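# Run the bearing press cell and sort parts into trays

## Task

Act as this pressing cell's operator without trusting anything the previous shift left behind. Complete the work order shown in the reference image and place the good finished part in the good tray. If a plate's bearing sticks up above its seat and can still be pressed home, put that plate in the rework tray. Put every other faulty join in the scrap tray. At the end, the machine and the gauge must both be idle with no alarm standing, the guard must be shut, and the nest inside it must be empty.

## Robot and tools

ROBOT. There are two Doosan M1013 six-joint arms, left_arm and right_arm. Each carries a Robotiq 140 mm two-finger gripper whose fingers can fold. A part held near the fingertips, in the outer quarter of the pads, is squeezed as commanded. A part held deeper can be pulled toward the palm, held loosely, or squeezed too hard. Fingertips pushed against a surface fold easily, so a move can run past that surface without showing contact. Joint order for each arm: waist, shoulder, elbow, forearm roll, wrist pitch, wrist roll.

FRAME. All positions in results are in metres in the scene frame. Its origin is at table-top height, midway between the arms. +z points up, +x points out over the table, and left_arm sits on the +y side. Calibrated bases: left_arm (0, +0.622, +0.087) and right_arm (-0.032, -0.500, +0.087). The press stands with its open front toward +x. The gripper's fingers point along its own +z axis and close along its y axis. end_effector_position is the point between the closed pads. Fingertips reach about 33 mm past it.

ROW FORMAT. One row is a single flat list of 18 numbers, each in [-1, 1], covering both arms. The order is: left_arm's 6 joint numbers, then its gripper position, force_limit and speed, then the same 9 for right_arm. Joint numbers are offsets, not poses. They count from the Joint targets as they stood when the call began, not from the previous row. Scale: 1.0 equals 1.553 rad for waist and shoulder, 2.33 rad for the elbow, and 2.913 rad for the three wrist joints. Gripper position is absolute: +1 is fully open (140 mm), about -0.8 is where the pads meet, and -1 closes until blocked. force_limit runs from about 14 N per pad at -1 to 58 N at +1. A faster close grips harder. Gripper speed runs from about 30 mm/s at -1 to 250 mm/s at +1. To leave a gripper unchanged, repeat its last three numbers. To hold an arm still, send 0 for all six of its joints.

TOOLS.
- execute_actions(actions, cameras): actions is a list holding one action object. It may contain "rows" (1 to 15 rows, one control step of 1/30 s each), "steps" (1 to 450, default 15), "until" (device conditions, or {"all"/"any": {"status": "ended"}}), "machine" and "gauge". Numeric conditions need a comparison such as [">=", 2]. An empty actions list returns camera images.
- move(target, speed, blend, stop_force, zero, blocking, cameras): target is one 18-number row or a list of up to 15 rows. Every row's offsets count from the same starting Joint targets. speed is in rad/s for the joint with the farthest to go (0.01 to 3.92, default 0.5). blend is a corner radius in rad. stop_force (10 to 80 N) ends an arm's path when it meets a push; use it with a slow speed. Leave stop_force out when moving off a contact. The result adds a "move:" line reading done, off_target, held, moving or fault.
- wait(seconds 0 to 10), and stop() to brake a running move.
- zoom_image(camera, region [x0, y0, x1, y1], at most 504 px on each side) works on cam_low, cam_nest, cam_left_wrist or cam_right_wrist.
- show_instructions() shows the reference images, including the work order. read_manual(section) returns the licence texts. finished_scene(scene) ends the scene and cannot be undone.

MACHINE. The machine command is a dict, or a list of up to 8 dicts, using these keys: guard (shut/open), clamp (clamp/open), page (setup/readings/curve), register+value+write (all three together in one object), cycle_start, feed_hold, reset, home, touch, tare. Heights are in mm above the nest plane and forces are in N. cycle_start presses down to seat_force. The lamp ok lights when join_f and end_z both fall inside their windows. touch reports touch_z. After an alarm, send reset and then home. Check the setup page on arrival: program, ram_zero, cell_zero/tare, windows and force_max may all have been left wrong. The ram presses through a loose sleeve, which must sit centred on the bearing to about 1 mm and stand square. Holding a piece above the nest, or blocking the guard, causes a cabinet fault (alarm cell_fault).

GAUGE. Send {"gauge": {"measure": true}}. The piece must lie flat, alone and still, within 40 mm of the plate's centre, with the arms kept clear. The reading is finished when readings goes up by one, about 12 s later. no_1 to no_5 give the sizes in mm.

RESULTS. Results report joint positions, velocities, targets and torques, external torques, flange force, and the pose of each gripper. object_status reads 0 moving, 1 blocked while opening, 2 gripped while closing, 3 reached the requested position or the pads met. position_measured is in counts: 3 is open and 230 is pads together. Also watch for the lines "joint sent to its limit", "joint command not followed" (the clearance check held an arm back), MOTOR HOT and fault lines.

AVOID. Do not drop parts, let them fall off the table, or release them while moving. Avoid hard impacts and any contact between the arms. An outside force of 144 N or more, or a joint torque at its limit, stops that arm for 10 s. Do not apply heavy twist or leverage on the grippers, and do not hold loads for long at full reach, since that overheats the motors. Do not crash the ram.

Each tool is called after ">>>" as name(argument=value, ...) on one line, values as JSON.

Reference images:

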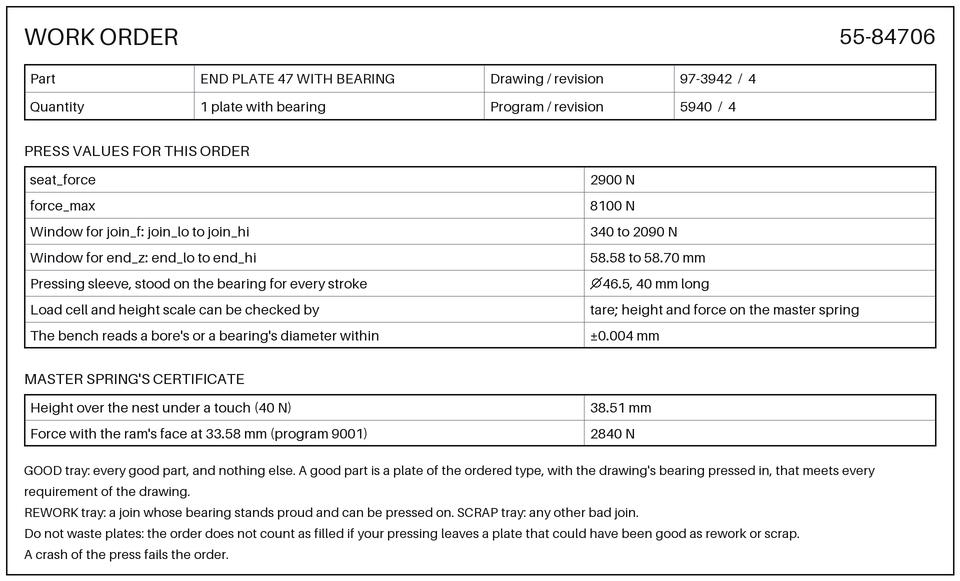

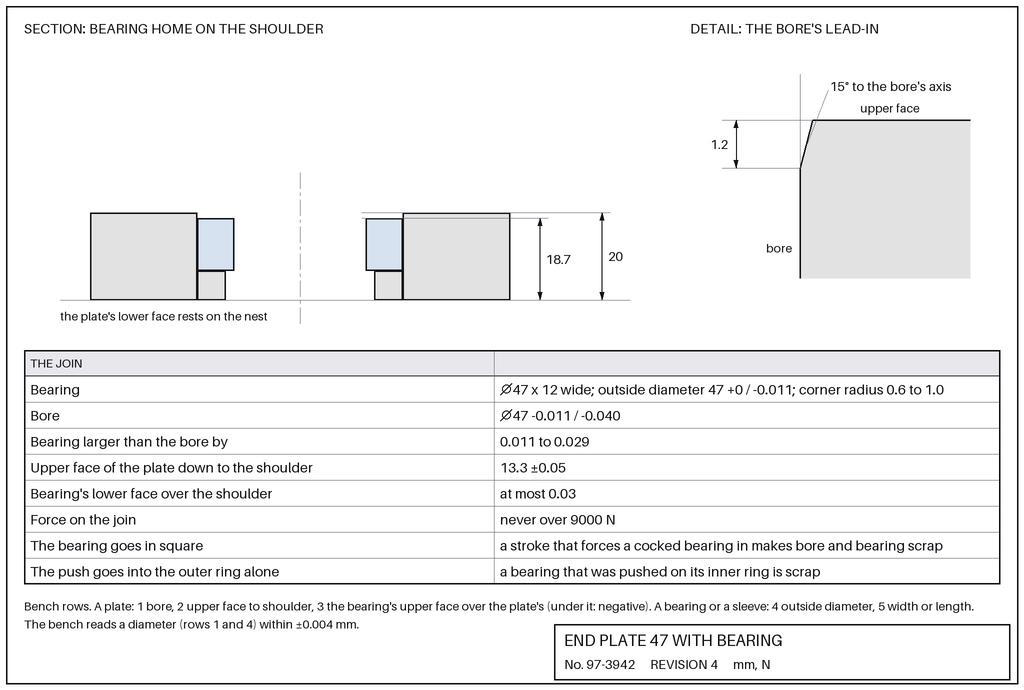

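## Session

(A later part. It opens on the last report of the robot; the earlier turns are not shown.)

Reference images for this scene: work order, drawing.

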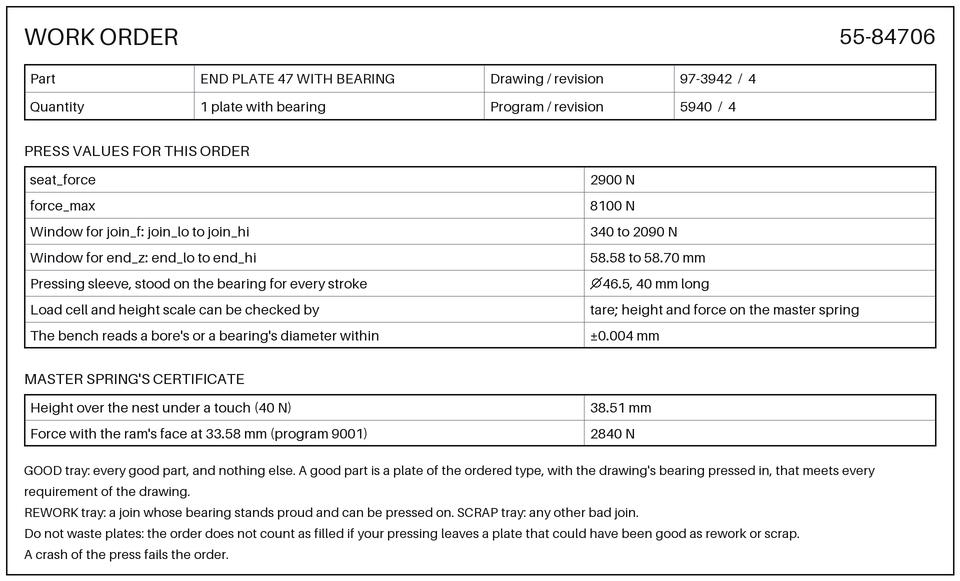

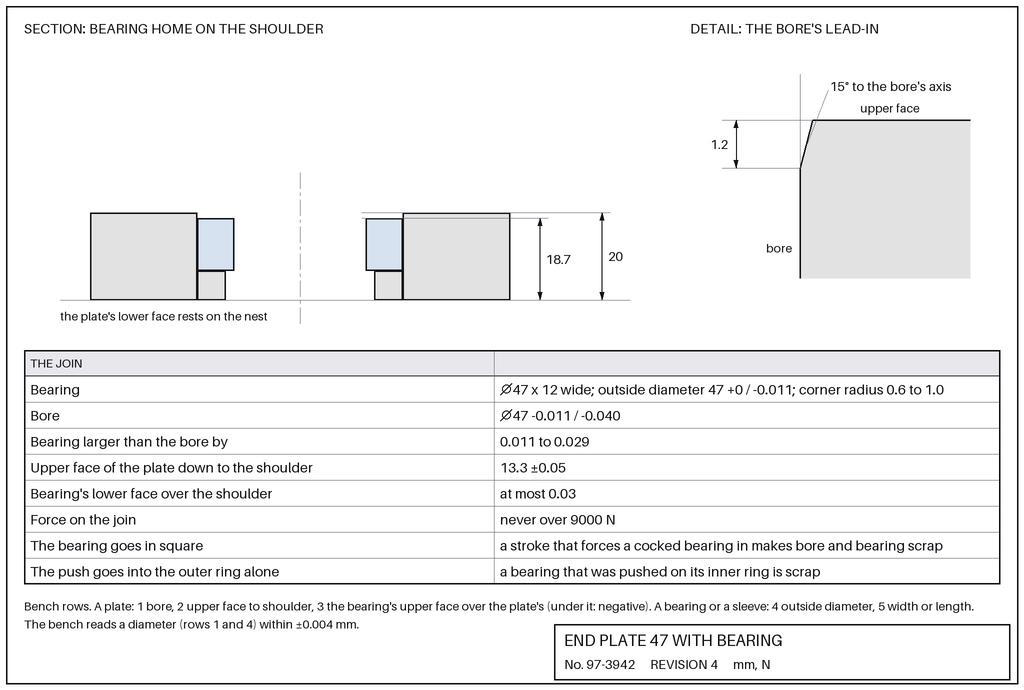

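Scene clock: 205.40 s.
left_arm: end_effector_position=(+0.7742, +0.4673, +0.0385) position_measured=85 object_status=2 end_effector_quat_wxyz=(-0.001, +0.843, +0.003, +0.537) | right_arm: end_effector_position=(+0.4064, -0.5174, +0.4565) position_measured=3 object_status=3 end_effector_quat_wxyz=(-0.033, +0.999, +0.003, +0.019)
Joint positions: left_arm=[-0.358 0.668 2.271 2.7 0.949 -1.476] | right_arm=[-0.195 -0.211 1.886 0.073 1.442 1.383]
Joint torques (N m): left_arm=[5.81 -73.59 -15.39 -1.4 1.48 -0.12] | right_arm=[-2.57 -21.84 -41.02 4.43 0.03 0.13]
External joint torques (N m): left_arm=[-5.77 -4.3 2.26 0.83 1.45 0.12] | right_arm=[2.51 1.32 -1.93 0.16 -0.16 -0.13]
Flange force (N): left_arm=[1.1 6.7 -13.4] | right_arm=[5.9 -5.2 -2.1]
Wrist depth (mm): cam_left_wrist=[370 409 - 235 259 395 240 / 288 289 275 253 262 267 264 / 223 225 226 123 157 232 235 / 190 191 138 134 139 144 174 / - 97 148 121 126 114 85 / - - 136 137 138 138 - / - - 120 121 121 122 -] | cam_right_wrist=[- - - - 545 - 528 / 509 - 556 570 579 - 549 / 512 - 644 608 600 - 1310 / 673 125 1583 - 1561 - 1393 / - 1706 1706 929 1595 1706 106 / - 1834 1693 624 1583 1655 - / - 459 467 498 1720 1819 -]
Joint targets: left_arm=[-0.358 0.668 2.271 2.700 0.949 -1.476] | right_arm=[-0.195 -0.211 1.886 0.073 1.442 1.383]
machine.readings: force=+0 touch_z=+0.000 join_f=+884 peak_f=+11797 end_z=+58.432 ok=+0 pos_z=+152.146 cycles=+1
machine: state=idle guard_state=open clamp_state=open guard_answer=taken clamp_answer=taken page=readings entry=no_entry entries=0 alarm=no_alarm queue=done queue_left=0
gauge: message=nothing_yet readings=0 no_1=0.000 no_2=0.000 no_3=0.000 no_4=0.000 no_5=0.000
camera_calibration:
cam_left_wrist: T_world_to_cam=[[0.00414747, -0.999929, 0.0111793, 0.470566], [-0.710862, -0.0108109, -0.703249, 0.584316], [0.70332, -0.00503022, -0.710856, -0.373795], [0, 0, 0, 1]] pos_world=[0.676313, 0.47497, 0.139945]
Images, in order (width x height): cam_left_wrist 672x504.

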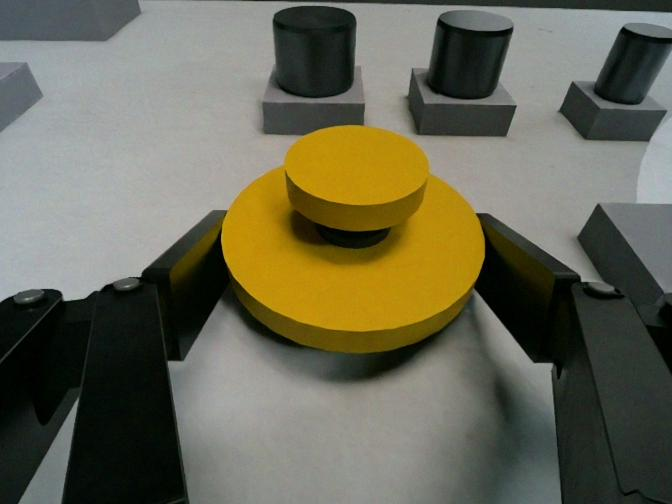

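>>> move(target=[[0,-0.07998,0.00275,-0.01442,-0.03618,0.02317,-1,0.2,-1,0,0,0,0,0,0,1,1,1],[-0.02531,-0.28487,-0.00378,-0.1082,-0.12715,0.13182,-1,0.2,-1,0,0,0,0,0,0,1,1,1],[0.14263,-0.19427,-0.10545,0.75839,0.06783,-0.31737,-1,0.2,-1,0,0,0,0,0,0,1,1,1],[-0.07592,-0.06336,-0.14451,0.6472,-0.0079,-0.27614,-1,0.2,-1,0,0,0,0,0,0,1,1,1]], speed=[0.15,0.4,0.8,0.3], blend=[0.02,0.08,0.08,0], cameras=["cam_nest","cam_left_wrist"])

Scene clock: 230.53 s.
left_arm: end_effector_position=(+0.6007, +0.0271, +0.1726) position_measured=85 object_status=2 end_effector_quat_wxyz=(+0.380, +0.596, -0.596, +0.380) | right_arm: end_effector_position=(+0.4064, -0.5174, +0.4565) position_measured=3 object_status=3 end_effector_quat_wxyz=(-0.033, +0.999, +0.003, +0.019)
Joint positions: left_arm=[-0.476 0.57 1.934 4.585 0.926 -2.28] | right_arm=[-0.195 -0.211 1.886 0.073 1.442 1.383]
Joint torques (N m): left_arm=[3.18 -88.48 -27.84 -3.07 3.92 -0.1] | right_arm=[-2.78 -22.28 -40.97 4.4 0.04 0.14]
External joint torques (N m): left_arm=[-2.97 8.65 4.47 1.22 -1.7 0.1] | right_arm=[2.72 1.72 -2.04 0.21 -0.17 -0.15]
Flange force (N): left_arm=[-8.6 1.5 8.6] | right_arm=[6.8 -5.6 -2.1]
Wrist depth (mm): cam_left_wrist=[800 811 820 - - 2649 185 / - - - 554 579 623 193 / 272 281 283 123 163 293 202 / 230 240 138 134 139 144 201 / - 89 185 121 130 113 85 / - - 166 151 156 174 - / - - 147 133 134 153 -] | cam_right_wrist=[467 - - 543 553 - 520 / - 578 - 566 - - 557 / - 622 - - - - 587 / - 642 1528 - - 146 596 / - 1680 1667 856 1655 1595 106 / - 1789 1804 610 1643 1747 - / - 458 472 506 1804 1747 1789]
Joint targets: left_arm=[-0.476 0.570 1.934 4.585 0.926 -2.280] | right_arm=[-0.195 -0.211 1.886 0.073 1.442 1.383]
machine.readings: force=+0 touch_z=+0.000 join_f=+884 peak_f=+11797 end_z=+58.432 ok=+0 pos_z=+152.146 cycles=+1
machine: state=idle guard_state=open clamp_state=open guard_answer=taken clamp_answer=taken page=readings entry=no_entry entries=0 alarm=no_alarm queue=done queue_left=0
gauge: message=nothing_yet readings=0 no_1=0.000 no_2=0.000 no_3=0.000 no_4=0.000 no_5=0.000
move: done
camera_calibration:
cam_left_wrist: T_world_to_cam=[[-0.999946, 0.000942787, 0.0103095, 0.605793], [-0.00658253, 0.710712, -0.703452, 0.107954], [-0.00799028, -0.703483, -0.710668, 0.287405], [0, 0, 0, 1]] pos_world=[0.608767, 0.124889, 0.273945]
Images, in order (width x height): cam_nest 672x504, cam_left_wrist 672x504.

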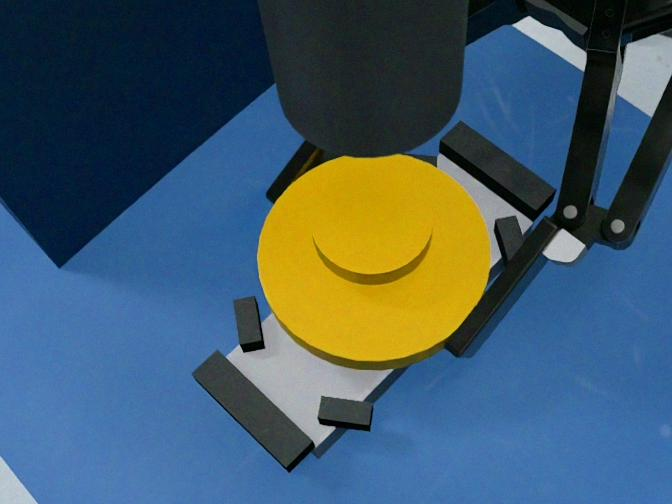

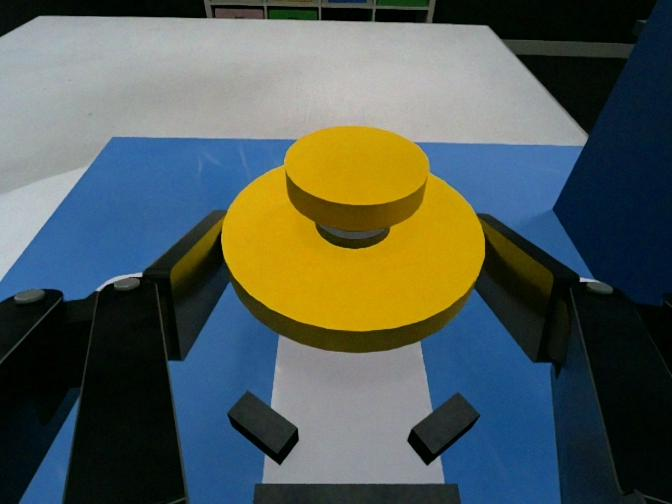

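>>> move(target=[0.00225,0.02189,0.003,-0.0093,0.00271,0.01713,-1,0.2,-1,0,0,0,0,0,0,1,1,1], speed=0.08)

>>> move(target=[0.00167,0.01639,0.00224,-0.00698,0.00204,0.01285,-1,0.2,-1,0,0,0,0,0,0,1,1,1], speed=0.02, stop_force=15, cameras=["cam_nest"])

Scene clock: 238.20 s.
left_arm: end_effector_position=(+0.6006, +0.0296, +0.1476) position_measured=85 object_status=2 end_effector_quat_wxyz=(+0.380, +0.596, -0.596, +0.380) | right_arm: end_effector_position=(+0.4064, -0.5174, +0.4565) position_measured=3 object_status=3 end_effector_quat_wxyz=(-0.033, +0.999, +0.003, +0.019)
Joint positions: left_arm=[-0.472 0.604 1.941 4.558 0.934 -2.231] | right_arm=[-0.195 -0.211 1.886 0.073 1.442 1.383]
Joint torques (N m): left_arm=[2.79 -89.85 -26.5 -3.19 4.11 -0.07] | right_arm=[-2.61 -22.19 -41.06 4.42 0.04 0.13]
External joint torques (N m): left_arm=[-2.62 8.28 4.52 1.36 -1.78 0.07] | right_arm=[2.58 1.66 -1.92 0.18 -0.17 -0.13]
Flange force (N): left_arm=[-8.3 1.7 7.4] | right_arm=[6.5 -5.3 -2.0]
Wrist depth (mm): cam_left_wrist=[- - - 658 660 - 185 / 527 308 294 548 551 306 193 / - 238 240 123 163 250 202 / 195 203 138 133 139 144 192 / - 89 135 122 126 113 86 / - - 117 125 120 144 - / - - 125 98 99 130 -] | cam_right_wrist=[482 - - 553 541 534 520 / 491 - - 584 569 542 - / 518 632 - 605 600 588 1334 / 653 649 1618 671 1747 147 1384 / - 1643 1667 - 1572 1572 106 / - 1865 1789 603 1655 1680 - / - 454 478 495 1775 1761 -]
Joint targets: left_arm=[-0.472 0.604 1.941 4.558 0.934 -2.231] | right_arm=[-0.195 -0.211 1.886 0.073 1.442 1.383]
machine.readings: force=+0 touch_z=+0.000 join_f=+884 peak_f=+11797 end_z=+58.432 ok=+0 pos_z=+152.146 cycles=+1
machine: state=idle guard_state=open clamp_state=open guard_answer=taken clamp_answer=taken page=readings entry=no_entry entries=0 alarm=no_alarm queue=done queue_left=0
gauge: message=nothing_yet readings=0 no_1=0.000 no_2=0.000 no_3=0.000 no_4=0.000 no_5=0.000
move: done

Scene clock: 240.20 s.
left_arm: end_effector_position=(+0.6005, +0.0309, +0.1364) position_measured=85 object_status=2 end_effector_quat_wxyz=(+0.380, +0.596, -0.596, +0.380) | right_arm: end_effector_position=(+0.4064, -0.5174, +0.4565) position_measured=3 object_status=3 end_effector_quat_wxyz=(-0.033, +0.999, +0.003, +0.019)
Joint positions: left_arm=[-0.47 0.619 1.944 4.545 0.938 -2.207] | right_arm=[-0.195 -0.211 1.886 0.073 1.442 1.383]
Joint torques (N m): left_arm=[1.73 -71.24 -18.66 -0.99 -1.86 -0.69] | right_arm=[-2.6 -22.16 -41.11 4.43 0 0.14]
External joint torques (N m): left_arm=[-1.62 -10.49 -2.36 -0.81 4.21 0.69] | right_arm=[2.54 1.63 -1.85 0.16 -0.12 -0.14]
Flange force (N): left_arm=[9.7 6.8 -7.9] | right_arm=[6.3 -5.2 -2.0]
Wrist depth (mm): cam_left_wrist=[- 808 730 700 805 4228 184 / 502 269 271 290 279 281 193 / 220 222 222 122 157 230 202 / 180 188 138 133 139 143 181 / - 89 124 121 125 113 85 / - - 111 116 111 139 - / - - 90 88 89 89 -] | cam_right_wrist=[- - 548 556 - 534 523 / 493 - - - 559 572 561 / - 638 - - - 575 1318 / - 125 1572 618 1948 600 590 / - 1667 1693 - 1630 1618 106 / - 1850 1747 603 1655 1693 1733 / - 459 471 503 1775 1775 1834]
Joint targets: left_arm=[-0.470 0.619 1.944 4.545 0.938 -2.207] | right_arm=[-0.195 -0.211 1.886 0.073 1.442 1.383]
machine.readings: force=+0 touch_z=+0.000 join_f=+884 peak_f=+11797 end_z=+58.432 ok=+0 pos_z=+152.146 cycles=+1
machine: state=idle guard_state=open clamp_state=open guard_answer=taken clamp_answer=taken page=readings entry=no_entry entries=0 alarm=no_alarm queue=done queue_left=0
gauge: message=nothing_yet readings=0 no_1=0.000 no_2=0.000 no_3=0.000 no_4=0.000 no_5=0.000
move: contact (left_arm); left_arm: the wrist roll is farthest, 0.014 rad from its target
Images, in order (width x height): cam_nest 672x504.

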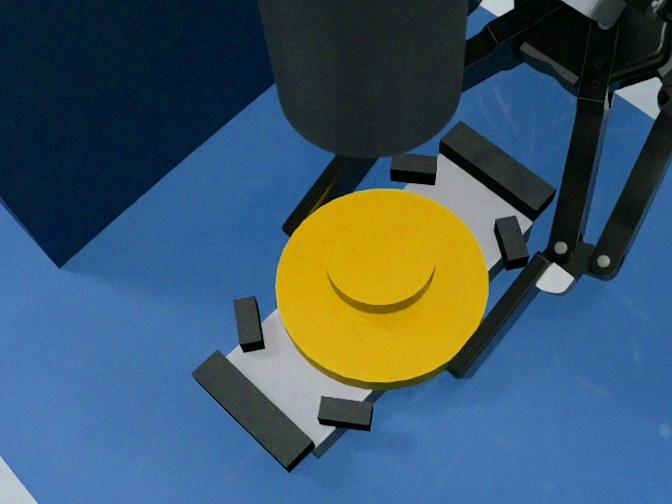

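>>> execute_actions(actions=[{"rows": [[0,0,0,0,0,0,0.6,0.2,-1,0,0,0,0,0,0,1,1,1]], "steps": 40, "machine": {"clamp": "clamp"}}])

>>> move(target=[[0.00444,-0.06343,-0.00455,0.03028,-0.00319,-0.04686,0.6,0.2,-1,0,0,0,0,0,0,1,1,1],[0.21475,-0.16272,0.03489,0.12503,0.07161,-0.06643,0.6,0.2,-1,0,0,0,0,0,0,1,1,1]], speed=[0.15,0.4], blend=[0.03,0], cameras=["cam_nest"])

>>> execute_actions(actions=[{"machine": [{"guard": "shut"}, {"tare": true}, {"touch": true}], "steps": 3}])

Scene clock: 260.13 s.
left_arm: end_effector_position=(+0.6005, +0.0309, +0.1364) position_measured=53 object_status=3 end_effector_quat_wxyz=(+0.380, +0.596, -0.596, +0.380) | right_arm: end_effector_position=(+0.4064, -0.5174, +0.4565) position_measured=3 object_status=3 end_effector_quat_wxyz=(-0.033, +0.999, +0.003, +0.019)
Joint positions: left_arm=[-0.471 0.619 1.944 4.545 0.938 -2.207] | right_arm=[-0.195 -0.211 1.886 0.073 1.442 1.383]
Joint torques (N m): left_arm=[1.8 -83.27 -21.58 -1.73 2.21 -0.11] | right_arm=[-2.49 -22.34 -40.95 4.45 0.08 0.08]
External joint torques (N m): left_arm=[-1.65 1.37 0.43 -0.07 0.14 0.11] | right_arm=[2.45 1.85 -1.93 0.14 -0.2 -0.09]
Flange force (N): left_arm=[-1.2 1.0 3.0] | right_arm=[6.8 -5.1 -1.9]
Wrist depth (mm): cam_left_wrist=[756 - - 745 - 740 183 / 493 282 289 291 277 296 193 / 211 221 222 122 163 229 202 / 180 133 142 133 139 141 183 / - 112 121 121 120 123 96 / - 133 102 100 100 136 - / - 115 115 113 114 117 -] | cam_right_wrist=[- 537 - 546 - - 538 / - 593 - 559 - - 1243 / 528 585 606 - 622 581 1429 / 665 636 1819 - 1458 147 1458 / - 145 1680 - 1607 1618 106 / - 2116 1775 590 1583 1572 - / - 456 472 503 671 1747 1733]
Joint targets: left_arm=[-0.470 0.619 1.944 4.545 0.938 -2.207] | right_arm=[-0.195 -0.211 1.886 0.073 1.442 1.383]
machine.readings: force=+0 touch_z=+0.000 join_f=+884 peak_f=+11797 end_z=+58.432 ok=+0 pos_z=+152.146 cycles=+1
machine: state=idle guard_state=open clamp_state=clamped guard_answer=taken clamp_answer=taken page=readings entry=no_entry entries=0 alarm=no_alarm queue=running queue_left=0
gauge: message=nothing_yet readings=0 no_1=0.000 no_2=0.000 no_3=0.000 no_4=0.000 no_5=0.000

Scene clock: 262.30 s.
left_arm: end_effector_position=(+0.6003, +0.2539, +0.2691) position_measured=53 object_status=3 end_effector_quat_wxyz=(+0.380, +0.596, -0.596, +0.380) | right_arm: end_effector_position=(+0.4064, -0.5174, +0.4565) position_measured=3 object_status=3 end_effector_quat_wxyz=(-0.033, +0.999, +0.003, +0.019)
Joint positions: left_arm=[-0.137 0.367 2.025 4.909 1.146 -2.401] | right_arm=[-0.195 -0.211 1.886 0.073 1.442 1.383]
Joint torques (N m): left_arm=[0.8 -63.16 -27.32 -1.44 2.15 -0.12] | right_arm=[-2.83 -22.04 -40.94 4.42 -0.01 0.14]
External joint torques (N m): left_arm=[-0.78 -0.84 0.76 0.04 -0.17 0.12] | right_arm=[2.76 1.55 -1.98 0.17 -0.12 -0.14]
Flange force (N): left_arm=[0.8 2.8 0.8] | right_arm=[6.4 -5.7 -2.2]
Wrist depth (mm): cam_left_wrist=[2221 1249 1879 282 2932 302 222 / 800 797 544 554 800 302 246 / - - 455 390 445 301 284 / - 121 370 360 380 141 337 / - 112 315 319 321 122 96 / - 333 333 316 333 334 - / - 330 335 344 337 337 -] | cam_right_wrist=[476 - - - - - - / 497 556 - 537 - - 552 / 527 636 - - 578 598 587 / - 146 659 1117 1518 617 596 / - 1618 1667 933 1539 1583 106 / - 1804 1789 632 2076 1761 1680 / - 464 469 498 1789 1834 1775]
Joint targets: left_arm=[-0.137 0.366 2.025 4.909 1.146 -2.401] | right_arm=[-0.195 -0.211 1.886 0.073 1.442 1.383]
machine.readings: force=+0 touch_z=+0.000 join_f=+884 peak_f=+11797 end_z=+58.432 ok=+0 pos_z=+152.146 cycles=+1
machine: state=idle guard_state=open clamp_state=clamped guard_answer=taken clamp_answer=taken page=readings entry=no_entry entries=0 alarm=no_alarm queue=done queue_left=0
gauge: message=nothing_yet readings=0 no_1=0.000 no_2=0.000 no_3=0.000 no_4=0.000 no_5=0.000
move: done
Images, in order (width x height): cam_nest 672x504.

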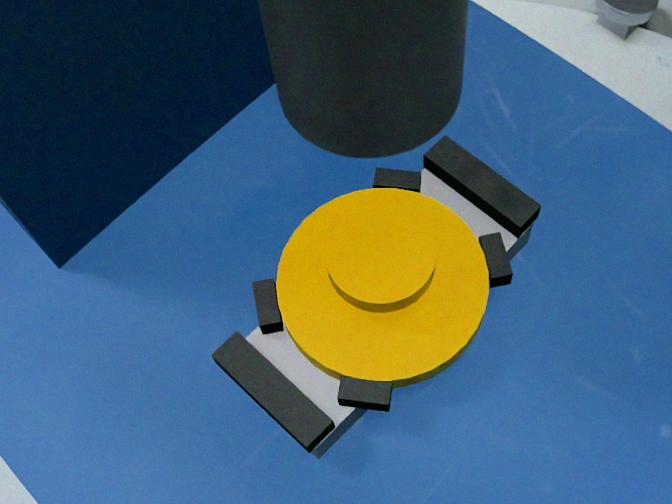

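Scene clock: 262.60 s.
left_arm: end_effector_position=(+0.6003, +0.2540, +0.2691) position_measured=53 object_status=3 end_effector_quat_wxyz=(+0.380, +0.596, -0.596, +0.380) | right_arm: end_effector_position=(+0.4064, -0.5174, +0.4565) position_measured=3 object_status=3 end_effector_quat_wxyz=(-0.033, +0.999, +0.003, +0.019)
Joint positions: left_arm=[-0.137 0.366 2.025 4.909 1.146 -2.401] | right_arm=[-0.195 -0.211 1.886 0.073 1.442 1.383]
Joint torques (N m): left_arm=[2.73 -64.83 -27.53 -1.27 1.75 -0.15] | right_arm=[-2.59 -22.04 -41.06 4.44 0.04 0.11]
External joint torques (N m): left_arm=[-2.69 1.11 1.15 -0.12 0.21 0.15] | right_arm=[2.54 1.5 -1.94 0.16 -0.17 -0.12]
Flange force (N): left_arm=[-0.4 1.7 4.8] | right_arm=[6.2 -5.3 -2.1]
Wrist depth (mm): cam_left_wrist=[- - 2932 282 - 265 222 / - - 830 559 - 282 247 / 602 611 453 389 448 304 284 / 532 133 371 359 375 141 336 / - 112 315 320 318 122 96 / - 330 335 328 314 316 - / - 337 333 335 339 343 -] | cam_right_wrist=[465 564 - 545 - - 534 / 503 - 557 - - 548 - / - - 659 601 - - 1429 / 675 - 1720 608 1693 147 114 / - 1693 1706 - 1607 1733 106 / - 1948 1850 603 1706 1706 1643 / - 459 486 525 659 1850 1804]
Joint targets: left_arm=[-0.137 0.366 2.025 4.909 1.146 -2.401] | right_arm=[-0.195 -0.211 1.886 0.073 1.442 1.383]
Tool commands: left_gripper/position=+0.6 left_gripper/force_limit=+0.2 left_gripper/speed=-1.0 right_gripper/position=+1.0 right_gripper/force_limit=+1.0 right_gripper/speed=+1.0
machine.readings: force=+0 touch_z=+0.000 join_f=+884 peak_f=+11797 end_z=+58.432 ok=+0 pos_z=+152.146 cycles=+1
machine: state=idle guard_state=between clamp_state=clamped guard_answer=taken clamp_answer=taken page=readings entry=no_entry entries=0 alarm=no_alarm queue=running queue_left=2
gauge: message=nothing_yet readings=0 no_1=0.000 no_2=0.000 no_3=0.000 no_4=0.000 no_5=0.000

>>> move(target=[[-0.16761,-0.09041,0.1018,-0.86653,-0.19478,0.44936,0.6,0.2,-1,0,0,0,0,0,0,1,1,1],[-0.24108,0.03876,0.21309,-0.81318,-0.06001,0.3264,0.6,0.2,-1,0,0,0,0,0,0,1,1,1]], speed=[0.8,0.3], blend=[0.1,0], cameras=["cam_left_wrist"])

Scene clock: 272.53 s.
left_arm: end_effector_position=(+0.6309, +0.4634, +0.1152) position_measured=53 object_status=3 end_effector_quat_wxyz=(+0.000, +0.843, +0.000, +0.537) | right_arm: end_effector_position=(+0.4064, -0.5174, +0.4565) position_measured=3 object_status=3 end_effector_quat_wxyz=(-0.033, +0.999, +0.003, +0.019)
Joint positions: left_arm=[-0.511 0.427 2.522 2.541 0.971 -1.45] | right_arm=[-0.195 -0.211 1.886 0.073 1.442 1.383]
Joint torques (N m): left_arm=[2.33 -58.16 -14 -0.32 2.64 0.02] | right_arm=[-2.78 -22.11 -41.03 4.43 0.03 0.14]
External joint torques (N m): left_arm=[-2.28 1.81 0.86 -0.09 0.27 -0.02] | right_arm=[2.71 1.61 -1.9 0.16 -0.16 -0.14]
Flange force (N): left_arm=[-6.8 5.3 -1.4] | right_arm=[6.4 -5.6 -2.0]
Wrist depth (mm): cam_left_wrist=[535 517 - - 630 - 1242 / 401 428 - 420 411 417 459 / 346 340 359 306 368 371 - / 305 132 297 295 300 140 303 / - 112 236 214 211 122 97 / - 208 211 174 207 213 - / - 186 191 188 193 198 -] | cam_right_wrist=[469 550 - 511 - - 515 / 499 - - - 553 587 1223 / 517 - 625 601 - 573 1326 / - 146 1881 1100 1693 146 588 / - 1618 1706 - 1528 1680 106 / - 1819 1607 611 1693 1655 1618 / - 457 478 581 1789 1914 1804]
Joint targets: left_arm=[-0.511 0.427 2.522 2.541 0.971 -1.450] | right_arm=[-0.195 -0.211 1.886 0.073 1.442 1.383]
machine.readings: force=+0 touch_z=+0.000 join_f=+884 peak_f=+11797 end_z=+58.432 ok=+0 pos_z=+57.346 cycles=+1
machine: state=busy guard_state=shut clamp_state=clamped guard_answer=taken clamp_answer=taken page=readings entry=taken entries=2 alarm=no_alarm queue=running queue_left=0
gauge: message=nothing_yet readings=0 no_1=0.000 no_2=0.000 no_3=0.000 no_4=0.000 no_5=0.000
move: done
camera_calibration:
cam_left_wrist: T_world_to_cam=[[-0.00228385, -0.999945, 0.0102337, 0.470541], [-0.710957, -0.00557304, -0.703214, 0.533993], [0.703232, -0.00888172, -0.710905, -0.216698], [0, 0, 0, 1]] pos_world=[0.53311, 0.471566, 0.216644]
Images, in order (width x height): cam_left_wrist 672x504.

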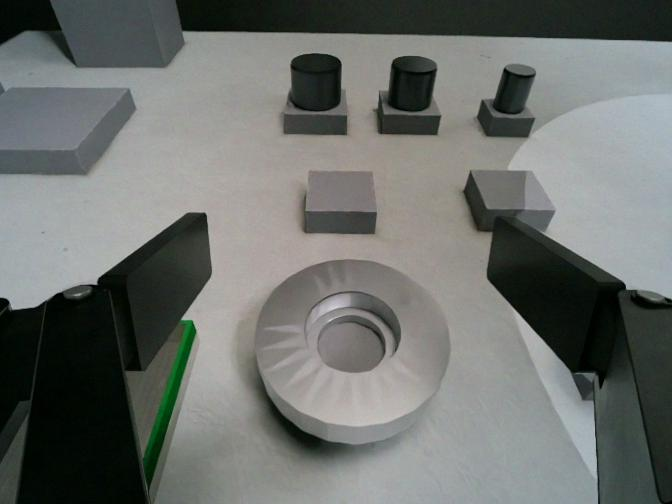

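>>> move(target=[-0.00026,0.11462,-0.00245,0.01861,0.05015,-0.03749,0.6,0.2,-1,0,0,0,0,0,0,1,1,1], speed=0.12)

>>> execute_actions(actions=[{"rows": [[0,0,0,0,0,0,-1,0.2,-1,0,0,0,0,0,0,1,1,1]], "steps": 85}], cameras=["cam_left_wrist"])

Scene clock: 291.03 s.
left_arm: end_effector_position=(+0.6312, +0.4631, +0.0509) position_measured=53 object_status=3 end_effector_quat_wxyz=(+0.000, +0.843, +0.000, +0.538) | right_arm: end_effector_position=(+0.4064, -0.5174, +0.4565) position_measured=3 object_status=3 end_effector_quat_wxyz=(-0.033, +0.999, +0.003, +0.019)
Joint positions: left_arm=[-0.512 0.605 2.516 2.595 1.117 -1.559] | right_arm=[-0.195 -0.211 1.886 0.073 1.442 1.383]
Joint torques (N m): left_arm=[1.94 -64.84 -5.91 -0.02 3.13 -0.07] | right_arm=[-2.64 -22.07 -41.05 4.41 0.04 0.13]
External joint torques (N m): left_arm=[-1.89 -0.33 0.17 -0.04 -0.2 0.07] | right_arm=[2.63 1.5 -1.93 0.19 -0.17 -0.13]
Flange force (N): left_arm=[0.2 4.6 -3.1] | right_arm=[6.2 -5.4 -2.0]
Wrist depth (mm): cam_left_wrist=[362 447 450 458 375 370 - / 316 319 298 275 328 340 - / 246 247 250 178 254 254 247 / 192 132 147 170 152 140 195 / - 111 168 126 132 122 96 / - 149 150 150 151 148 - / - 132 135 133 137 134 -] | cam_right_wrist=[- 554 - - - - 514 / 471 556 - - - - 1359 / 517 649 - - - - 1393 / 669 645 - - 1680 605 1411 / - 1706 1693 870 1595 1607 106 / - 1897 1775 608 - 2038 1643 / - 455 473 512 638 1761 1747]
Joint targets: left_arm=[-0.512 0.605 2.516 2.595 1.118 -1.559] | right_arm=[-0.195 -0.211 1.886 0.073 1.442 1.383]
machine.readings: force=+0 touch_z=+38.498 join_f=+884 peak_f=+11797 end_z=+58.432 ok=+0 pos_z=+152.146 cycles=+1
machine: state=idle guard_state=shut clamp_state=clamped guard_answer=taken clamp_answer=taken page=readings entry=taken entries=2 alarm=no_alarm queue=done queue_left=0
gauge: message=nothing_yet readings=0 no_1=0.000 no_2=0.000 no_3=0.000 no_4=0.000 no_5=0.000
move: done

Scene clock: 294.07 s.
left_arm: end_effector_position=(+0.6312, +0.4631, +0.0509) position_measured=85 object_status=2 end_effector_quat_wxyz=(+0.000, +0.843, +0.000, +0.538) | right_arm: end_effector_position=(+0.4064, -0.5174, +0.4565) position_measured=3 object_status=3 end_effector_quat_wxyz=(-0.033, +0.999, +0.003, +0.019)
Joint positions: left_arm=[-0.512 0.605 2.516 2.595 1.118 -1.559] | right_arm=[-0.195 -0.211 1.886 0.073 1.442 1.383]
Joint torques (N m): left_arm=[3.28 -60.25 -5.65 0.16 0.28 -0.18] | right_arm=[-2.44 -22.14 -41.02 4.44 0.05 0.1]
External joint torques (N m): left_arm=[-3.17 -4.82 -0.01 -0.22 2.66 0.17] | right_arm=[2.37 1.58 -2.02 0.16 -0.18 -0.11]
Flange force (N): left_arm=[3.7 6.4 -11.0] | right_arm=[6.4 -4.9 -2.2]
Wrist depth (mm): cam_left_wrist=[362 413 501 370 371 364 - / 310 319 320 342 312 360 337 / 246 235 250 175 253 255 257 / 186 181 145 174 151 132 201 / - 89 140 127 132 113 85 / - - 150 147 151 152 - / - - 136 133 136 - -] | cam_right_wrist=[469 553 518 534 534 - 523 / 482 - - 546 576 553 552 / - 647 - 582 - 582 588 / - 647 663 657 - 147 130 / - 1643 1775 - 1775 1595 106 / - 1865 1747 601 1747 1733 1706 / - 456 473 - 1948 1834 1789]
Joint targets: left_arm=[-0.512 0.605 2.516 2.595 1.118 -1.559] | right_arm=[-0.195 -0.211 1.886 0.073 1.442 1.383]
machine.readings: force=+0 touch_z=+38.498 join_f=+884 peak_f=+11797 end_z=+58.432 ok=+0 pos_z=+152.146 cycles=+1
machine: state=idle guard_state=shut clamp_state=clamped guard_answer=taken clamp_answer=taken page=readings entry=taken entries=2 alarm=no_alarm queue=done queue_left=0
gauge: message=nothing_yet readings=0 no_1=0.000 no_2=0.000 no_3=0.000 no_4=0.000 no_5=0.000
camera_calibration:
cam_left_wrist: T_world_to_cam=[[-0.00194642, -0.999936, 0.0111521, 0.470676], [-0.71017, -0.00646925, -0.704001, 0.488831], [0.704028, -0.0092902, -0.710111, -0.262977], [0, 0, 0, 1]] pos_world=[0.533212, 0.471365, 0.152146]
Images, in order (width x height): cam_left_wrist 672x504.

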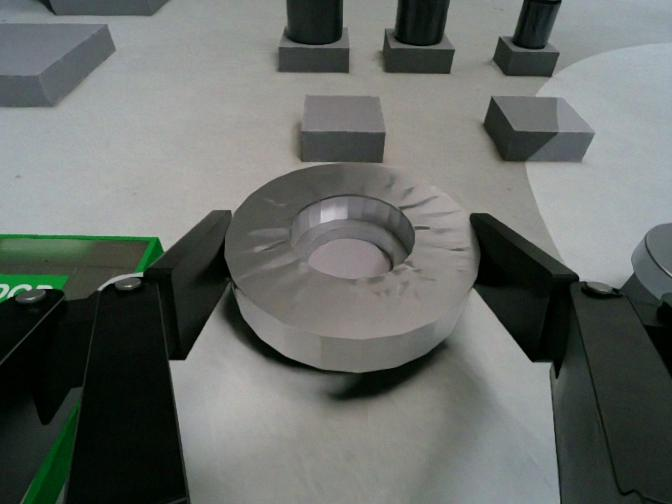

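>>> execute_actions(actions=[{"machine": [{"register": "program", "value": 9001, "write": true}, {"cycle_start": true}, {"register": "program", "value": 5940, "write": true}], "steps": 2}])

>>> move(target=[[0,-0.11462,0.00245,-0.01861,-0.05015,0.03749,-1,0.2,-1,0,0,0,0,0,0,1,1,1],[0.07362,-0.24402,-0.10901,-0.07227,-0.18503,0.16032,-1,0.2,-1,0,0,0,0,0,0,1,1,1],[0.22517,0.05712,-0.28077,-0.26726,-0.07957,0.2134,-1,0.2,-1,0,0,0,0,0,0,1,1,1],[0.22517,0.09858,-0.2824,-0.25127,-0.07364,0.1876,-1,0.2,-1,0,0,0,0,0,0,1,1,1]], speed=[0.12,0.35,0.35,0.08], blend=[0.02,0.08,0.01,0], cameras=["cam_left_wrist"])

Scene clock: 302.73 s.
left_arm: end_effector_position=(+0.6312, +0.4631, +0.0509) position_measured=85 object_status=2 end_effector_quat_wxyz=(+0.000, +0.843, +0.000, +0.538) | right_arm: end_effector_position=(+0.4064, -0.5174, +0.4565) position_measured=3 object_status=3 end_effector_quat_wxyz=(-0.033, +0.999, +0.003, +0.019)
Joint positions: left_arm=[-0.512 0.605 2.516 2.595 1.118 -1.559] | right_arm=[-0.195 -0.211 1.886 0.073 1.442 1.383]
Joint torques (N m): left_arm=[2.62 -60.53 -5.87 0.14 0.27 -0.05] | right_arm=[-2.77 -22.3 -41.01 4.45 0.07 0.09]
External joint torques (N m): left_arm=[-2.62 -4.5 0.12 -0.19 2.67 0.05] | right_arm=[2.73 1.73 -2.01 0.15 -0.2 -0.09]
Flange force (N): left_arm=[2.9 4.8 -10.1] | right_arm=[6.8 -5.7 -2.0]
Wrist depth (mm): cam_left_wrist=[368 416 408 368 375 373 449 / 314 321 318 275 325 369 332 / 246 248 249 178 254 254 257 / 185 181 144 174 152 132 202 / - 89 138 127 132 113 85 / - - 150 147 151 151 - / - - 136 133 137 - -] | cam_right_wrist=[- 559 - 541 - - 511 / - 608 588 - - 548 532 / 518 - - - - 585 1561 / - 125 - - 1539 608 - / - 1747 1607 726 1630 1655 106 / - 1865 1804 613 1680 1655 1747 / - 457 475 533 1881 1789 -]
Joint targets: left_arm=[-0.512 0.605 2.516 2.595 1.118 -1.559] | right_arm=[-0.195 -0.211 1.886 0.073 1.442 1.383]
Tool commands: left_gripper/position=-1.0 left_gripper/force_limit=+0.2 left_gripper/speed=-1.0 right_gripper/position=+1.0 right_gripper/force_limit=+1.0 right_gripper/speed=+1.0
machine.readings: force=+0 touch_z=+38.498 join_f=+884 peak_f=+11797 end_z=+58.432 ok=+0 pos_z=+144.146 cycles=+1
machine: state=running guard_state=shut clamp_state=clamped guard_answer=taken clamp_answer=taken page=readings entry=taken entries=4 alarm=no_alarm queue=running queue_left=1
gauge: message=nothing_yet readings=0 no_1=0.000 no_2=0.000 no_3=0.000 no_4=0.000 no_5=0.000

Scene clock: 308.23 s.
left_arm: end_effector_position=(+0.9133, +0.7337, +0.0665) position_measured=85 object_status=2 end_effector_quat_wxyz=(-0.206, +0.779, +0.323, +0.497) | right_arm: end_effector_position=(+0.4064, -0.5174, +0.4565) position_measured=3 object_status=3 end_effector_quat_wxyz=(-0.033, +0.999, +0.003, +0.019)
Joint positions: left_arm=[-0.162 0.758 1.858 1.863 0.903 -1.013] | right_arm=[-0.195 -0.211 1.886 0.073 1.442 1.383]
Joint torques (N m): left_arm=[2.12 -103.05 -29.02 1.17 3.23 -0.01] | right_arm=[-2.62 -22.13 -40.98 4.37 0.07 0.09]
External joint torques (N m): left_arm=[-2.05 4.26 2.23 -0.58 -0.73 0.01] | right_arm=[2.59 1.64 -1.96 0.23 -0.2 -0.1]
Flange force (N): left_arm=[-5.8 1.6 -0.4] | right_arm=[6.5 -5.4 -2.0]
Wrist depth (mm): cam_left_wrist=[2748 2587 - - 1182 236 204 / - - - 358 365 258 219 / - - 181 175 171 265 257 / 222 - 144 177 152 132 237 / - 89 150 127 132 113 85 / - - 138 135 144 166 - / - - 126 122 143 146 -] | cam_right_wrist=[473 - - 546 584 - 514 / 496 - 587 - 545 - - / 513 627 615 679 - - 1326 / 659 146 1467 - 1706 147 1411 / - 1667 1680 929 1583 1572 106 / - 1720 1865 605 1643 1789 - / - 450 476 483 649 1775 1789]
Joint targets: left_arm=[-0.162 0.758 1.858 1.863 0.903 -1.013] | right_arm=[-0.195 -0.211 1.886 0.073 1.442 1.383]
machine.readings: force=+0 touch_z=+38.498 join_f=+2656 peak_f=+2850 end_z=+33.578 ok=+0 pos_z=+152.146 cycles=+2
machine: state=done guard_state=shut clamp_state=clamped guard_answer=taken clamp_answer=taken page=readings entry=taken entries=5 alarm=no_alarm queue=done queue_left=0
gauge: message=nothing_yet readings=0 no_1=0.000 no_2=0.000 no_3=0.000 no_4=0.000 no_5=0.000
move: done
camera_calibration:
cam_left_wrist: T_world_to_cam=[[0.706477, -0.707643, 0.0114639, -0.119869], [-0.496993, -0.507576, -0.703821, 0.874874], [0.503873, 0.491536, -0.710285, -0.63268], [0, 0, 0, 1]] pos_world=[0.838281, 0.670226, 0.167746]
Images, in order (width x height): cam_left_wrist 672x504.

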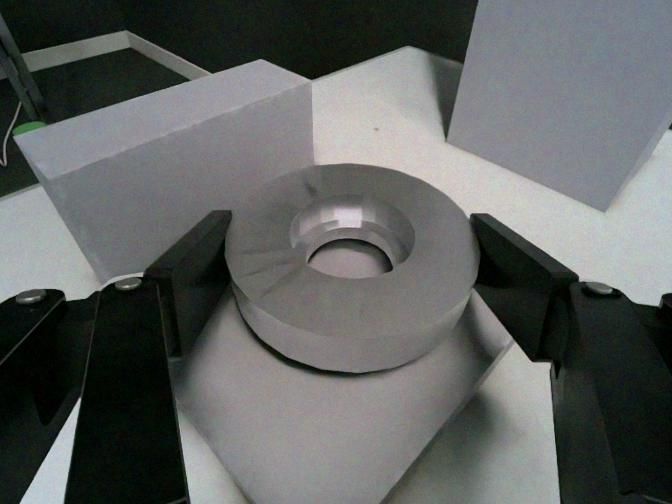

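>>> move(target=[0,0.01507,-0.0007,0.0061,0.00198,-0.0097,-1,0.2,-1,0,0,0,0,0,0,1,1,1], speed=0.02, stop_force=15)

>>> execute_actions(actions=[{"rows": [[0,0,0,0,0,0,0.6,0.2,-1,0,0,0,0,0,0,1,1,1]], "steps": 40, "machine": {"guard": "open", "clamp": "open"}}])

Scene clock: 315.40 s.
left_arm: end_effector_position=(+0.9136, +0.7335, +0.0569) position_measured=85 object_status=2 end_effector_quat_wxyz=(-0.205, +0.779, +0.323, +0.497) | right_arm: end_effector_position=(+0.4064, -0.5174, +0.4565) position_measured=3 object_status=3 end_effector_quat_wxyz=(-0.033, +0.999, +0.003, +0.019)
Joint positions: left_arm=[-0.162 0.772 1.857 1.874 0.907 -1.03] | right_arm=[-0.195 -0.211 1.886 0.073 1.442 1.383]
Joint torques (N m): left_arm=[2.44 -85.15 -21.63 -0.52 -2.36 0.48] | right_arm=[-2.55 -22.15 -40.98 4.41 0.01 0.14]
External joint torques (N m): left_arm=[-2.47 -13.42 -4.43 1.07 4.87 -0.48] | right_arm=[2.5 1.6 -2.03 0.19 -0.14 -0.14]
Flange force (N): left_arm=[10.7 -1.4 -13.2] | right_arm=[6.5 -5.1 -2.2]
Wrist depth (mm): cam_left_wrist=[3097 3097 - 1496 436 234 203 / - - - - 319 258 220 / 139 - 188 177 172 261 245 / 209 - 145 170 152 144 217 / - 89 138 127 132 113 85 / - - 132 130 134 153 - / - - 116 117 134 138 -] | cam_right_wrist=[466 566 - - - - 520 / 493 573 - - - 560 542 / - 636 - - 578 - 1376 / - 126 1497 1302 634 147 598 / - 1643 1693 867 1618 1630 106 / - 1850 1655 590 1761 1680 1720 / - 458 473 500 1819 1834 -]
Joint targets: left_arm=[-0.162 0.772 1.857 1.874 0.907 -1.030] | right_arm=[-0.195 -0.211 1.886 0.073 1.442 1.383]
machine.readings: force=+0 touch_z=+38.498 join_f=+2656 peak_f=+2850 end_z=+33.578 ok=+0 pos_z=+152.146 cycles=+2
machine: state=done guard_state=shut clamp_state=clamped guard_answer=taken clamp_answer=taken page=readings entry=taken entries=5 alarm=no_alarm queue=done queue_left=0
gauge: message=nothing_yet readings=0 no_1=0.000 no_2=0.000 no_3=0.000 no_4=0.000 no_5=0.000
move: contact (left_arm); left_arm: the wrist roll is farthest, 0.011 rad from its target

Scene clock: 316.93 s.
left_arm: end_effector_position=(+0.9136, +0.7336, +0.0569) position_measured=53 object_status=3 end_effector_quat_wxyz=(-0.205, +0.779, +0.323, +0.497) | right_arm: end_effector_position=(+0.4064, -0.5174, +0.4565) position_measured=3 object_status=3 end_effector_quat_wxyz=(-0.033, +0.999, +0.003, +0.019)
Joint positions: left_arm=[-0.162 0.772 1.857 1.874 0.907 -1.03] | right_arm=[-0.195 -0.211 1.886 0.073 1.442 1.383]
Joint torques (N m): left_arm=[2.12 -101.62 -27.18 0.67 2.4 -0.08] | right_arm=[-2.72 -22.23 -40.98 4.4 0.07 0.16]
External joint torques (N m): left_arm=[-2.05 2.46 1.01 -0.11 0.11 0.08] | right_arm=[2.66 1.73 -1.98 0.2 -0.2 -0.16]
Flange force (N): left_arm=[-4.1 1.8 -1.0] | right_arm=[6.7 -5.4 -2.0]
Wrist depth (mm): cam_left_wrist=[2715 2715 2114 - 440 234 203 / - 151 - 339 321 258 220 / - - - 172 275 262 248 / 208 121 147 172 154 141 216 / - 112 140 126 134 122 96 / - 146 132 129 133 152 - / - 136 119 117 135 138 -] | cam_right_wrist=[475 550 - 541 - - 530 / - 579 - 587 - - - / 529 - 606 - 595 - 582 / - 125 1733 649 1539 147 598 / - 1706 1680 - 1583 1572 106 / - 1897 1733 585 608 1804 1706 / - 460 469 567 665 2019 -]
Joint targets: left_arm=[-0.162 0.772 1.857 1.874 0.907 -1.030] | right_arm=[-0.195 -0.211 1.886 0.073 1.442 1.383]
machine.readings: force=+0 touch_z=+38.498 join_f=+2656 peak_f=+2850 end_z=+33.578 ok=+0 pos_z=+152.146 cycles=+2
machine: state=idle guard_state=open clamp_state=open guard_answer=taken clamp_answer=taken page=readings entry=taken entries=5 alarm=no_alarm queue=running queue_left=0
gauge: message=nothing_yet readings=0 no_1=0.000 no_2=0.000 no_3=0.000 no_4=0.000 no_5=0.000

>>> move(target=[[0,-0.05042,0.00163,-0.02005,-0.00748,0.03144,0.6,0.2,-1,0,0,0,0,0,0,1,1,1],[-0.15151,-0.35184,0.17348,0.17501,-0.11308,-0.02163,0.6,0.2,-1,0,0,0,0,0,0,1,1,1]], speed=[0.12,0.4], cameras=[])

Scene clock: 344.93 s.
left_arm: end_effector_position=(+0.7516, +0.4541, +0.2603) position_measured=53 object_status=3 end_effector_quat_wxyz=(+0.001, +0.843, +0.001, +0.537) | right_arm: end_effector_position=(+0.4064, -0.5174, +0.4565) position_measured=3 object_status=3 end_effector_quat_wxyz=(-0.033, +0.999, +0.003, +0.019)
Joint positions: left_arm=[-0.397 0.226 2.261 2.384 0.578 -1.093] | right_arm=[-0.195 -0.211 1.886 0.073 1.442 1.383]
Joint torques (N m): left_arm=[2.13 -54.16 -31.71 -1.35 2.53 -0.17] | right_arm=[-2.86 -22.04 -41.06 4.46 0.03 0.12]
External joint torques (N m): left_arm=[-2.12 0 0.7 0.15 0.06 0.17] | right_arm=[2.79 1.47 -2 0.14 -0.17 -0.13]
Flange force (N): left_arm=[-1.6 3.5 -2.5] | right_arm=[6.3 -5.8 -2.1]
Wrist depth (mm): cam_left_wrist=[404 442 - 1271 - - - / 455 504 - - - - 1437 / 550 547 - - - - - / 515 132 509 417 489 141 496 / - 112 416 421 435 115 96 / - 376 368 372 373 346 - / - 324 325 327 328 326 -] | cam_right_wrist=[451 548 548 - 543 528 - / - 581 - 572 561 552 1302 / - 610 - 631 596 - 1402 / - 125 - 1196 631 147 1384 / - 146 1693 831 1572 1607 106 / - 2001 1850 590 1775 1747 1733 / - 458 481 532 1747 1819 1775]
Joint targets: left_arm=[-0.397 0.226 2.261 2.384 0.578 -1.093] | right_arm=[-0.195 -0.211 1.886 0.073 1.442 1.383]
machine.readings: force=+0 touch_z=+38.498 join_f=+2656 peak_f=+2850 end_z=+33.578 ok=+0 pos_z=+152.146 cycles=+2
machine: state=idle guard_state=open clamp_state=open guard_answer=taken clamp_answer=taken page=readings entry=taken entries=5 alarm=no_alarm queue=done queue_left=0
gauge: message=nothing_yet readings=0 no_1=0.000 no_2=0.000 no_3=0.000 no_4=0.000 no_5=0.000
move: done
No camera images: "cameras" was empty.

>>> execute_actions(actions=[{"gauge":{"measure":true},"steps":1}])

>>> move(target=[[0.16774,0.09099,-0.10202,0.86687,0.19519,-0.44919,0.6,0.2,-1,0,0,0,0,0,0,1,1,1],[-0.04256,0.18963,-0.14103,0.77212,0.12005,-0.42963,0.6,0.2,-1,0,0,0,0,0,0,1,1,1],[-0.04701,0.25306,-0.13648,0.74185,0.12324,-0.38277,0.6,0.2,-1,0,0,0,0,0,0,1,1,1]], speed=[0.8,0.4,0.1], cameras=[])

Scene clock: 364.57 s.
left_arm: end_effector_position=(+0.7516, +0.4541, +0.2604) position_measured=53 object_status=3 end_effector_quat_wxyz=(+0.001, +0.843, +0.001, +0.537) | right_arm: end_effector_position=(+0.4064, -0.5174, +0.4565) position_measured=3 object_status=3 end_effector_quat_wxyz=(-0.033, +0.999, +0.003, +0.019)
Joint positions: left_arm=[-0.397 0.226 2.261 2.384 0.578 -1.093] | right_arm=[-0.195 -0.211 1.886 0.073 1.442 1.383]
Joint torques (N m): left_arm=[1.76 -54.95 -32.06 -1.09 2.55 -0.15] | right_arm=[-2.69 -22.02 -41.08 4.47 0.08 0.14]
External joint torques (N m): left_arm=[-1.73 0.62 0.99 -0.11 0.05 0.15] | right_arm=[2.59 1.49 -1.92 0.13 -0.21 -0.15]
Flange force (N): left_arm=[-2.0 3.6 -1.9] | right_arm=[6.2 -5.3 -2.0]
Wrist depth (mm): cam_left_wrist=[405 466 - 1249 1341 1271 - / 457 486 - - - - - / 536 532 623 670 658 630 1605 / - 121 500 426 418 131 521 / - 111 428 416 431 115 97 / - 355 359 362 377 - - / - 324 325 321 - - -] | cam_right_wrist=[476 567 - - - 536 - / - 587 610 - 543 552 1258 / - 606 618 657 593 576 1458 / - 125 1583 667 1572 610 1458 / - 1789 1693 837 1572 1607 106 / - 1804 1804 615 1720 1655 1693 / - 459 472 537 1834 2019 1819]
Joint targets: left_arm=[-0.397 0.226 2.261 2.384 0.578 -1.093] | right_arm=[-0.195 -0.211 1.886 0.073 1.442 1.383]
Tool commands: left_gripper/position=+0.6 left_gripper/force_limit=+0.2 left_gripper/speed=-1.0 right_gripper/position=+1.0 right_gripper/force_limit=+1.0 right_gripper/speed=+1.0
machine.readings: force=+0 touch_z=+38.498 join_f=+2656 peak_f=+2850 end_z=+33.578 ok=+0 pos_z=+152.146 cycles=+2
machine: state=idle guard_state=open clamp_state=open guard_answer=taken clamp_answer=taken page=readings entry=taken entries=5 alarm=no_alarm queue=done queue_left=0
gauge: state=busy message=measure_taken readings=0 no_1=0.000 no_2=0.000 no_3=0.000 no_4=0.000 no_5=0.000

Scene clock: 371.10 s.
left_arm: end_effector_position=(+0.6014, +0.0308, +0.1372) position_measured=53 object_status=3 end_effector_quat_wxyz=(+0.379, +0.597, -0.596, +0.381) | right_arm: end_effector_position=(+0.4064, -0.5174, +0.4565) position_measured=3 object_status=3 end_effector_quat_wxyz=(-0.033, +0.999, +0.003, +0.019)
Joint positions: left_arm=[-0.47 0.619 1.943 4.545 0.937 -2.208] | right_arm=[-0.195 -0.211 1.886 0.073 1.442 1.383]
Joint torques (N m): left_arm=[2.45 -82.08 -22.24 -1.71 2.23 -0.22] | right_arm=[-2.89 -22 -40.94 4.42 0.04 0.15]
External joint torques (N m): left_arm=[-2.34 0.41 1.11 -0.09 0.11 0.22] | right_arm=[2.82 1.45 -2.09 0.18 -0.17 -0.15]
Flange force (N): left_arm=[-0.3 3.8 2.5] | right_arm=[6.4 -5.8 -2.3]
Wrist depth (mm): cam_left_wrist=[- 632 - 662 - 836 186 / 265 284 287 547 280 295 195 / 219 221 214 123 157 231 204 / 181 133 143 134 140 140 185 / - 112 128 123 125 122 96 / - 134 113 115 112 137 - / - - 90 89 89 115 -] | cam_right_wrist=[477 557 550 - 570 515 528 / 491 566 605 - - - 536 / - - 613 - - - 585 / - 125 1550 - 1747 603 1429 / - 1667 1693 - 1630 1618 106 / - 1834 1789 605 1680 1643 1693 / - 459 470 542 1720 1931 1733]
Joint targets: left_arm=[-0.470 0.619 1.943 4.545 0.937 -2.208] | right_arm=[-0.195 -0.211 1.886 0.073 1.442 1.383]
machine.readings: force=+0 touch_z=+38.498 join_f=+2656 peak_f=+2850 end_z=+33.578 ok=+0 pos_z=+152.146 cycles=+2
machine: state=idle guard_state=open clamp_state=open guard_answer=taken clamp_answer=taken page=readings entry=taken entries=5 alarm=no_alarm queue=done queue_left=0
gauge: state=busy message=measure_taken readings=0 no_1=0.000 no_2=0.000 no_3=0.000 no_4=0.000 no_5=0.000
move: done
No camera images: "cameras" was empty.

>>> execute_actions(actions=[{"rows":[[0,0,0,0,0,0,-1,0.2,-1,0,0,0,0,0,0,1,1,1]],"steps":90}])

Scene clock: 378.80 s.
left_arm: end_effector_position=(+0.6014, +0.0308, +0.1371) position_measured=85 object_status=2 end_effector_quat_wxyz=(+0.379, +0.597, -0.596, +0.381) | right_arm: end_effector_position=(+0.4064, -0.5174, +0.4565) position_measured=3 object_status=3 end_effector_quat_wxyz=(-0.033, +0.999, +0.003, +0.019)
Joint positions: left_arm=[-0.47 0.619 1.943 4.545 0.937 -2.208] | right_arm=[-0.195 -0.211 1.886 0.073 1.442 1.383]
Joint torques (N m): left_arm=[-0.02 -77.96 -22.4 -1.83 0.27 -0.08] | right_arm=[-2.87 -22.05 -40.92 4.43 0.06 0.07]
External joint torques (N m): left_arm=[0.25 -3.94 1.13 0.02 2.08 0.08] | right_arm=[2.83 1.51 -2 0.16 -0.18 -0.07]
Flange force (N): left_arm=[2.5 4.9 -6.3] | right_arm=[6.5 -6.0 -2.1]
Wrist depth (mm): cam_left_wrist=[730 691 - 733 774 3012 186 / - 284 287 291 281 284 194 / 220 220 223 123 157 233 203 / 180 188 138 134 140 144 182 / - 98 124 123 126 113 85 / - - 113 114 112 136 - / - - 90 89 89 89 -] | cam_right_wrist=[460 557 - - - - - / - - - - - - - / - 611 618 - - 585 1251 / - 125 653 634 - 608 1420 / - 1595 1706 - 1789 1572 106 / - 1881 1775 634 1667 1706 1693 / - 456 478 500 1834 1914 1761]
Joint targets: left_arm=[-0.470 0.619 1.943 4.545 0.937 -2.208] | right_arm=[-0.195 -0.211 1.886 0.073 1.442 1.383]
machine.readings: force=+0 touch_z=+38.498 join_f=+2656 peak_f=+2850 end_z=+33.578 ok=+0 pos_z=+152.146 cycles=+2
machine: state=idle guard_state=open clamp_state=open guard_answer=taken clamp_answer=taken page=readings entry=taken entries=5 alarm=no_alarm queue=done queue_left=0
gauge: message=measure_taken readings=1 no_1=46.973 no_2=13.292 no_3=0.000 no_4=0.000 no_5=0.000

>>> move(target=[[0.00444,-0.06343,-0.00455,0.03028,-0.00319,-0.04686,-1,0.2,-1,0,0,0,0,0,0,1,1,1],[0.21475,-0.16272,0.03489,0.12503,0.07161,-0.06643,-1,0.2,-1,0,0,0,0,0,0,1,1,1],[0.04701,-0.25306,0.13648,-0.74185,-0.12324,0.38277,-1,0.2,-1,0,0,0,0,0,0,1,1,1],[0.06877,-0.04842,0.14309,-0.64779,-0.03241,0.27412,-1,0.2,-1,0,0,0,0,0,0,1,1,1]], speed=[0.15,0.35,0.8,0.4], cameras=["cam_left_wrist"])

Scene clock: 403.27 s.
left_arm: end_effector_position=(+0.7738, +0.4624, +0.0998) position_measured=85 object_status=2 end_effector_quat_wxyz=(+0.001, +0.843, +0.000, +0.537) | right_arm: end_effector_position=(+0.4064, -0.5174, +0.4565) position_measured=3 object_status=3 end_effector_quat_wxyz=(-0.033, +0.999, +0.003, +0.019)
Joint positions: left_arm=[-0.364 0.543 2.276 2.658 0.842 -1.41] | right_arm=[-0.195 -0.211 1.886 0.073 1.442 1.383]
Joint torques (N m): left_arm=[2.31 -81.36 -22.51 -0.32 5.54 0.19] | right_arm=[-2.75 -21.74 -41.12 4.46 0.07 0.07]
External joint torques (N m): left_arm=[-2.29 8.82 4.17 -0.55 -2.62 -0.19] | right_arm=[2.71 1.27 -1.77 0.12 -0.2 -0.07]
Flange force (N): left_arm=[-12.1 4.9 4.6] | right_arm=[5.7 -5.8 -1.7]
Wrist depth (mm): cam_left_wrist=[381 439 1145 1151 - - 1145 / 398 406 428 426 293 411 445 / 316 343 346 123 164 324 333 / 269 279 138 134 140 132 280 / - 89 135 123 129 113 86 / - - 200 191 197 203 - / - - 176 177 178 - -] | cam_right_wrist=[461 - - - 539 - 514 / - 596 - - 560 554 552 / 515 - 601 - - 576 1342 / 653 125 - 573 1367 617 1477 / - 1733 1693 - 1607 1655 106 / - 1850 1761 603 1680 1706 1747 / - 456 476 515 1747 1761 -]
Joint targets: left_arm=[-0.364 0.543 2.276 2.658 0.842 -1.410] | right_arm=[-0.195 -0.211 1.886 0.073 1.442 1.383]
machine.readings: force=+0 touch_z=+38.498 join_f=+2656 peak_f=+2850 end_z=+33.578 ok=+0 pos_z=+152.146 cycles=+2
machine: state=idle guard_state=open clamp_state=open guard_answer=taken clamp_answer=taken page=readings entry=taken entries=5 alarm=no_alarm queue=done queue_left=0
gauge: message=measure_taken readings=1 no_1=46.973 no_2=13.292 no_3=0.000 no_4=0.000 no_5=0.000
move: done
camera_calibration:
cam_left_wrist: T_world_to_cam=[[-0.00158534, -0.999921, 0.0124985, 0.469284], [-0.710929, -0.00766273, -0.703222, 0.625582], [0.703262, -0.0100004, -0.710861, -0.327648], [0, 0, 0, 1]] pos_world=[0.67591, 0.470764, 0.201146]
Images, in order (width x height): cam_left_wrist 672x504.

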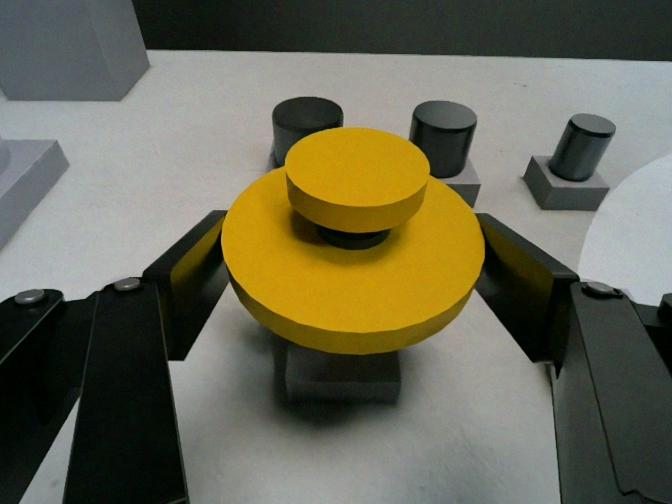

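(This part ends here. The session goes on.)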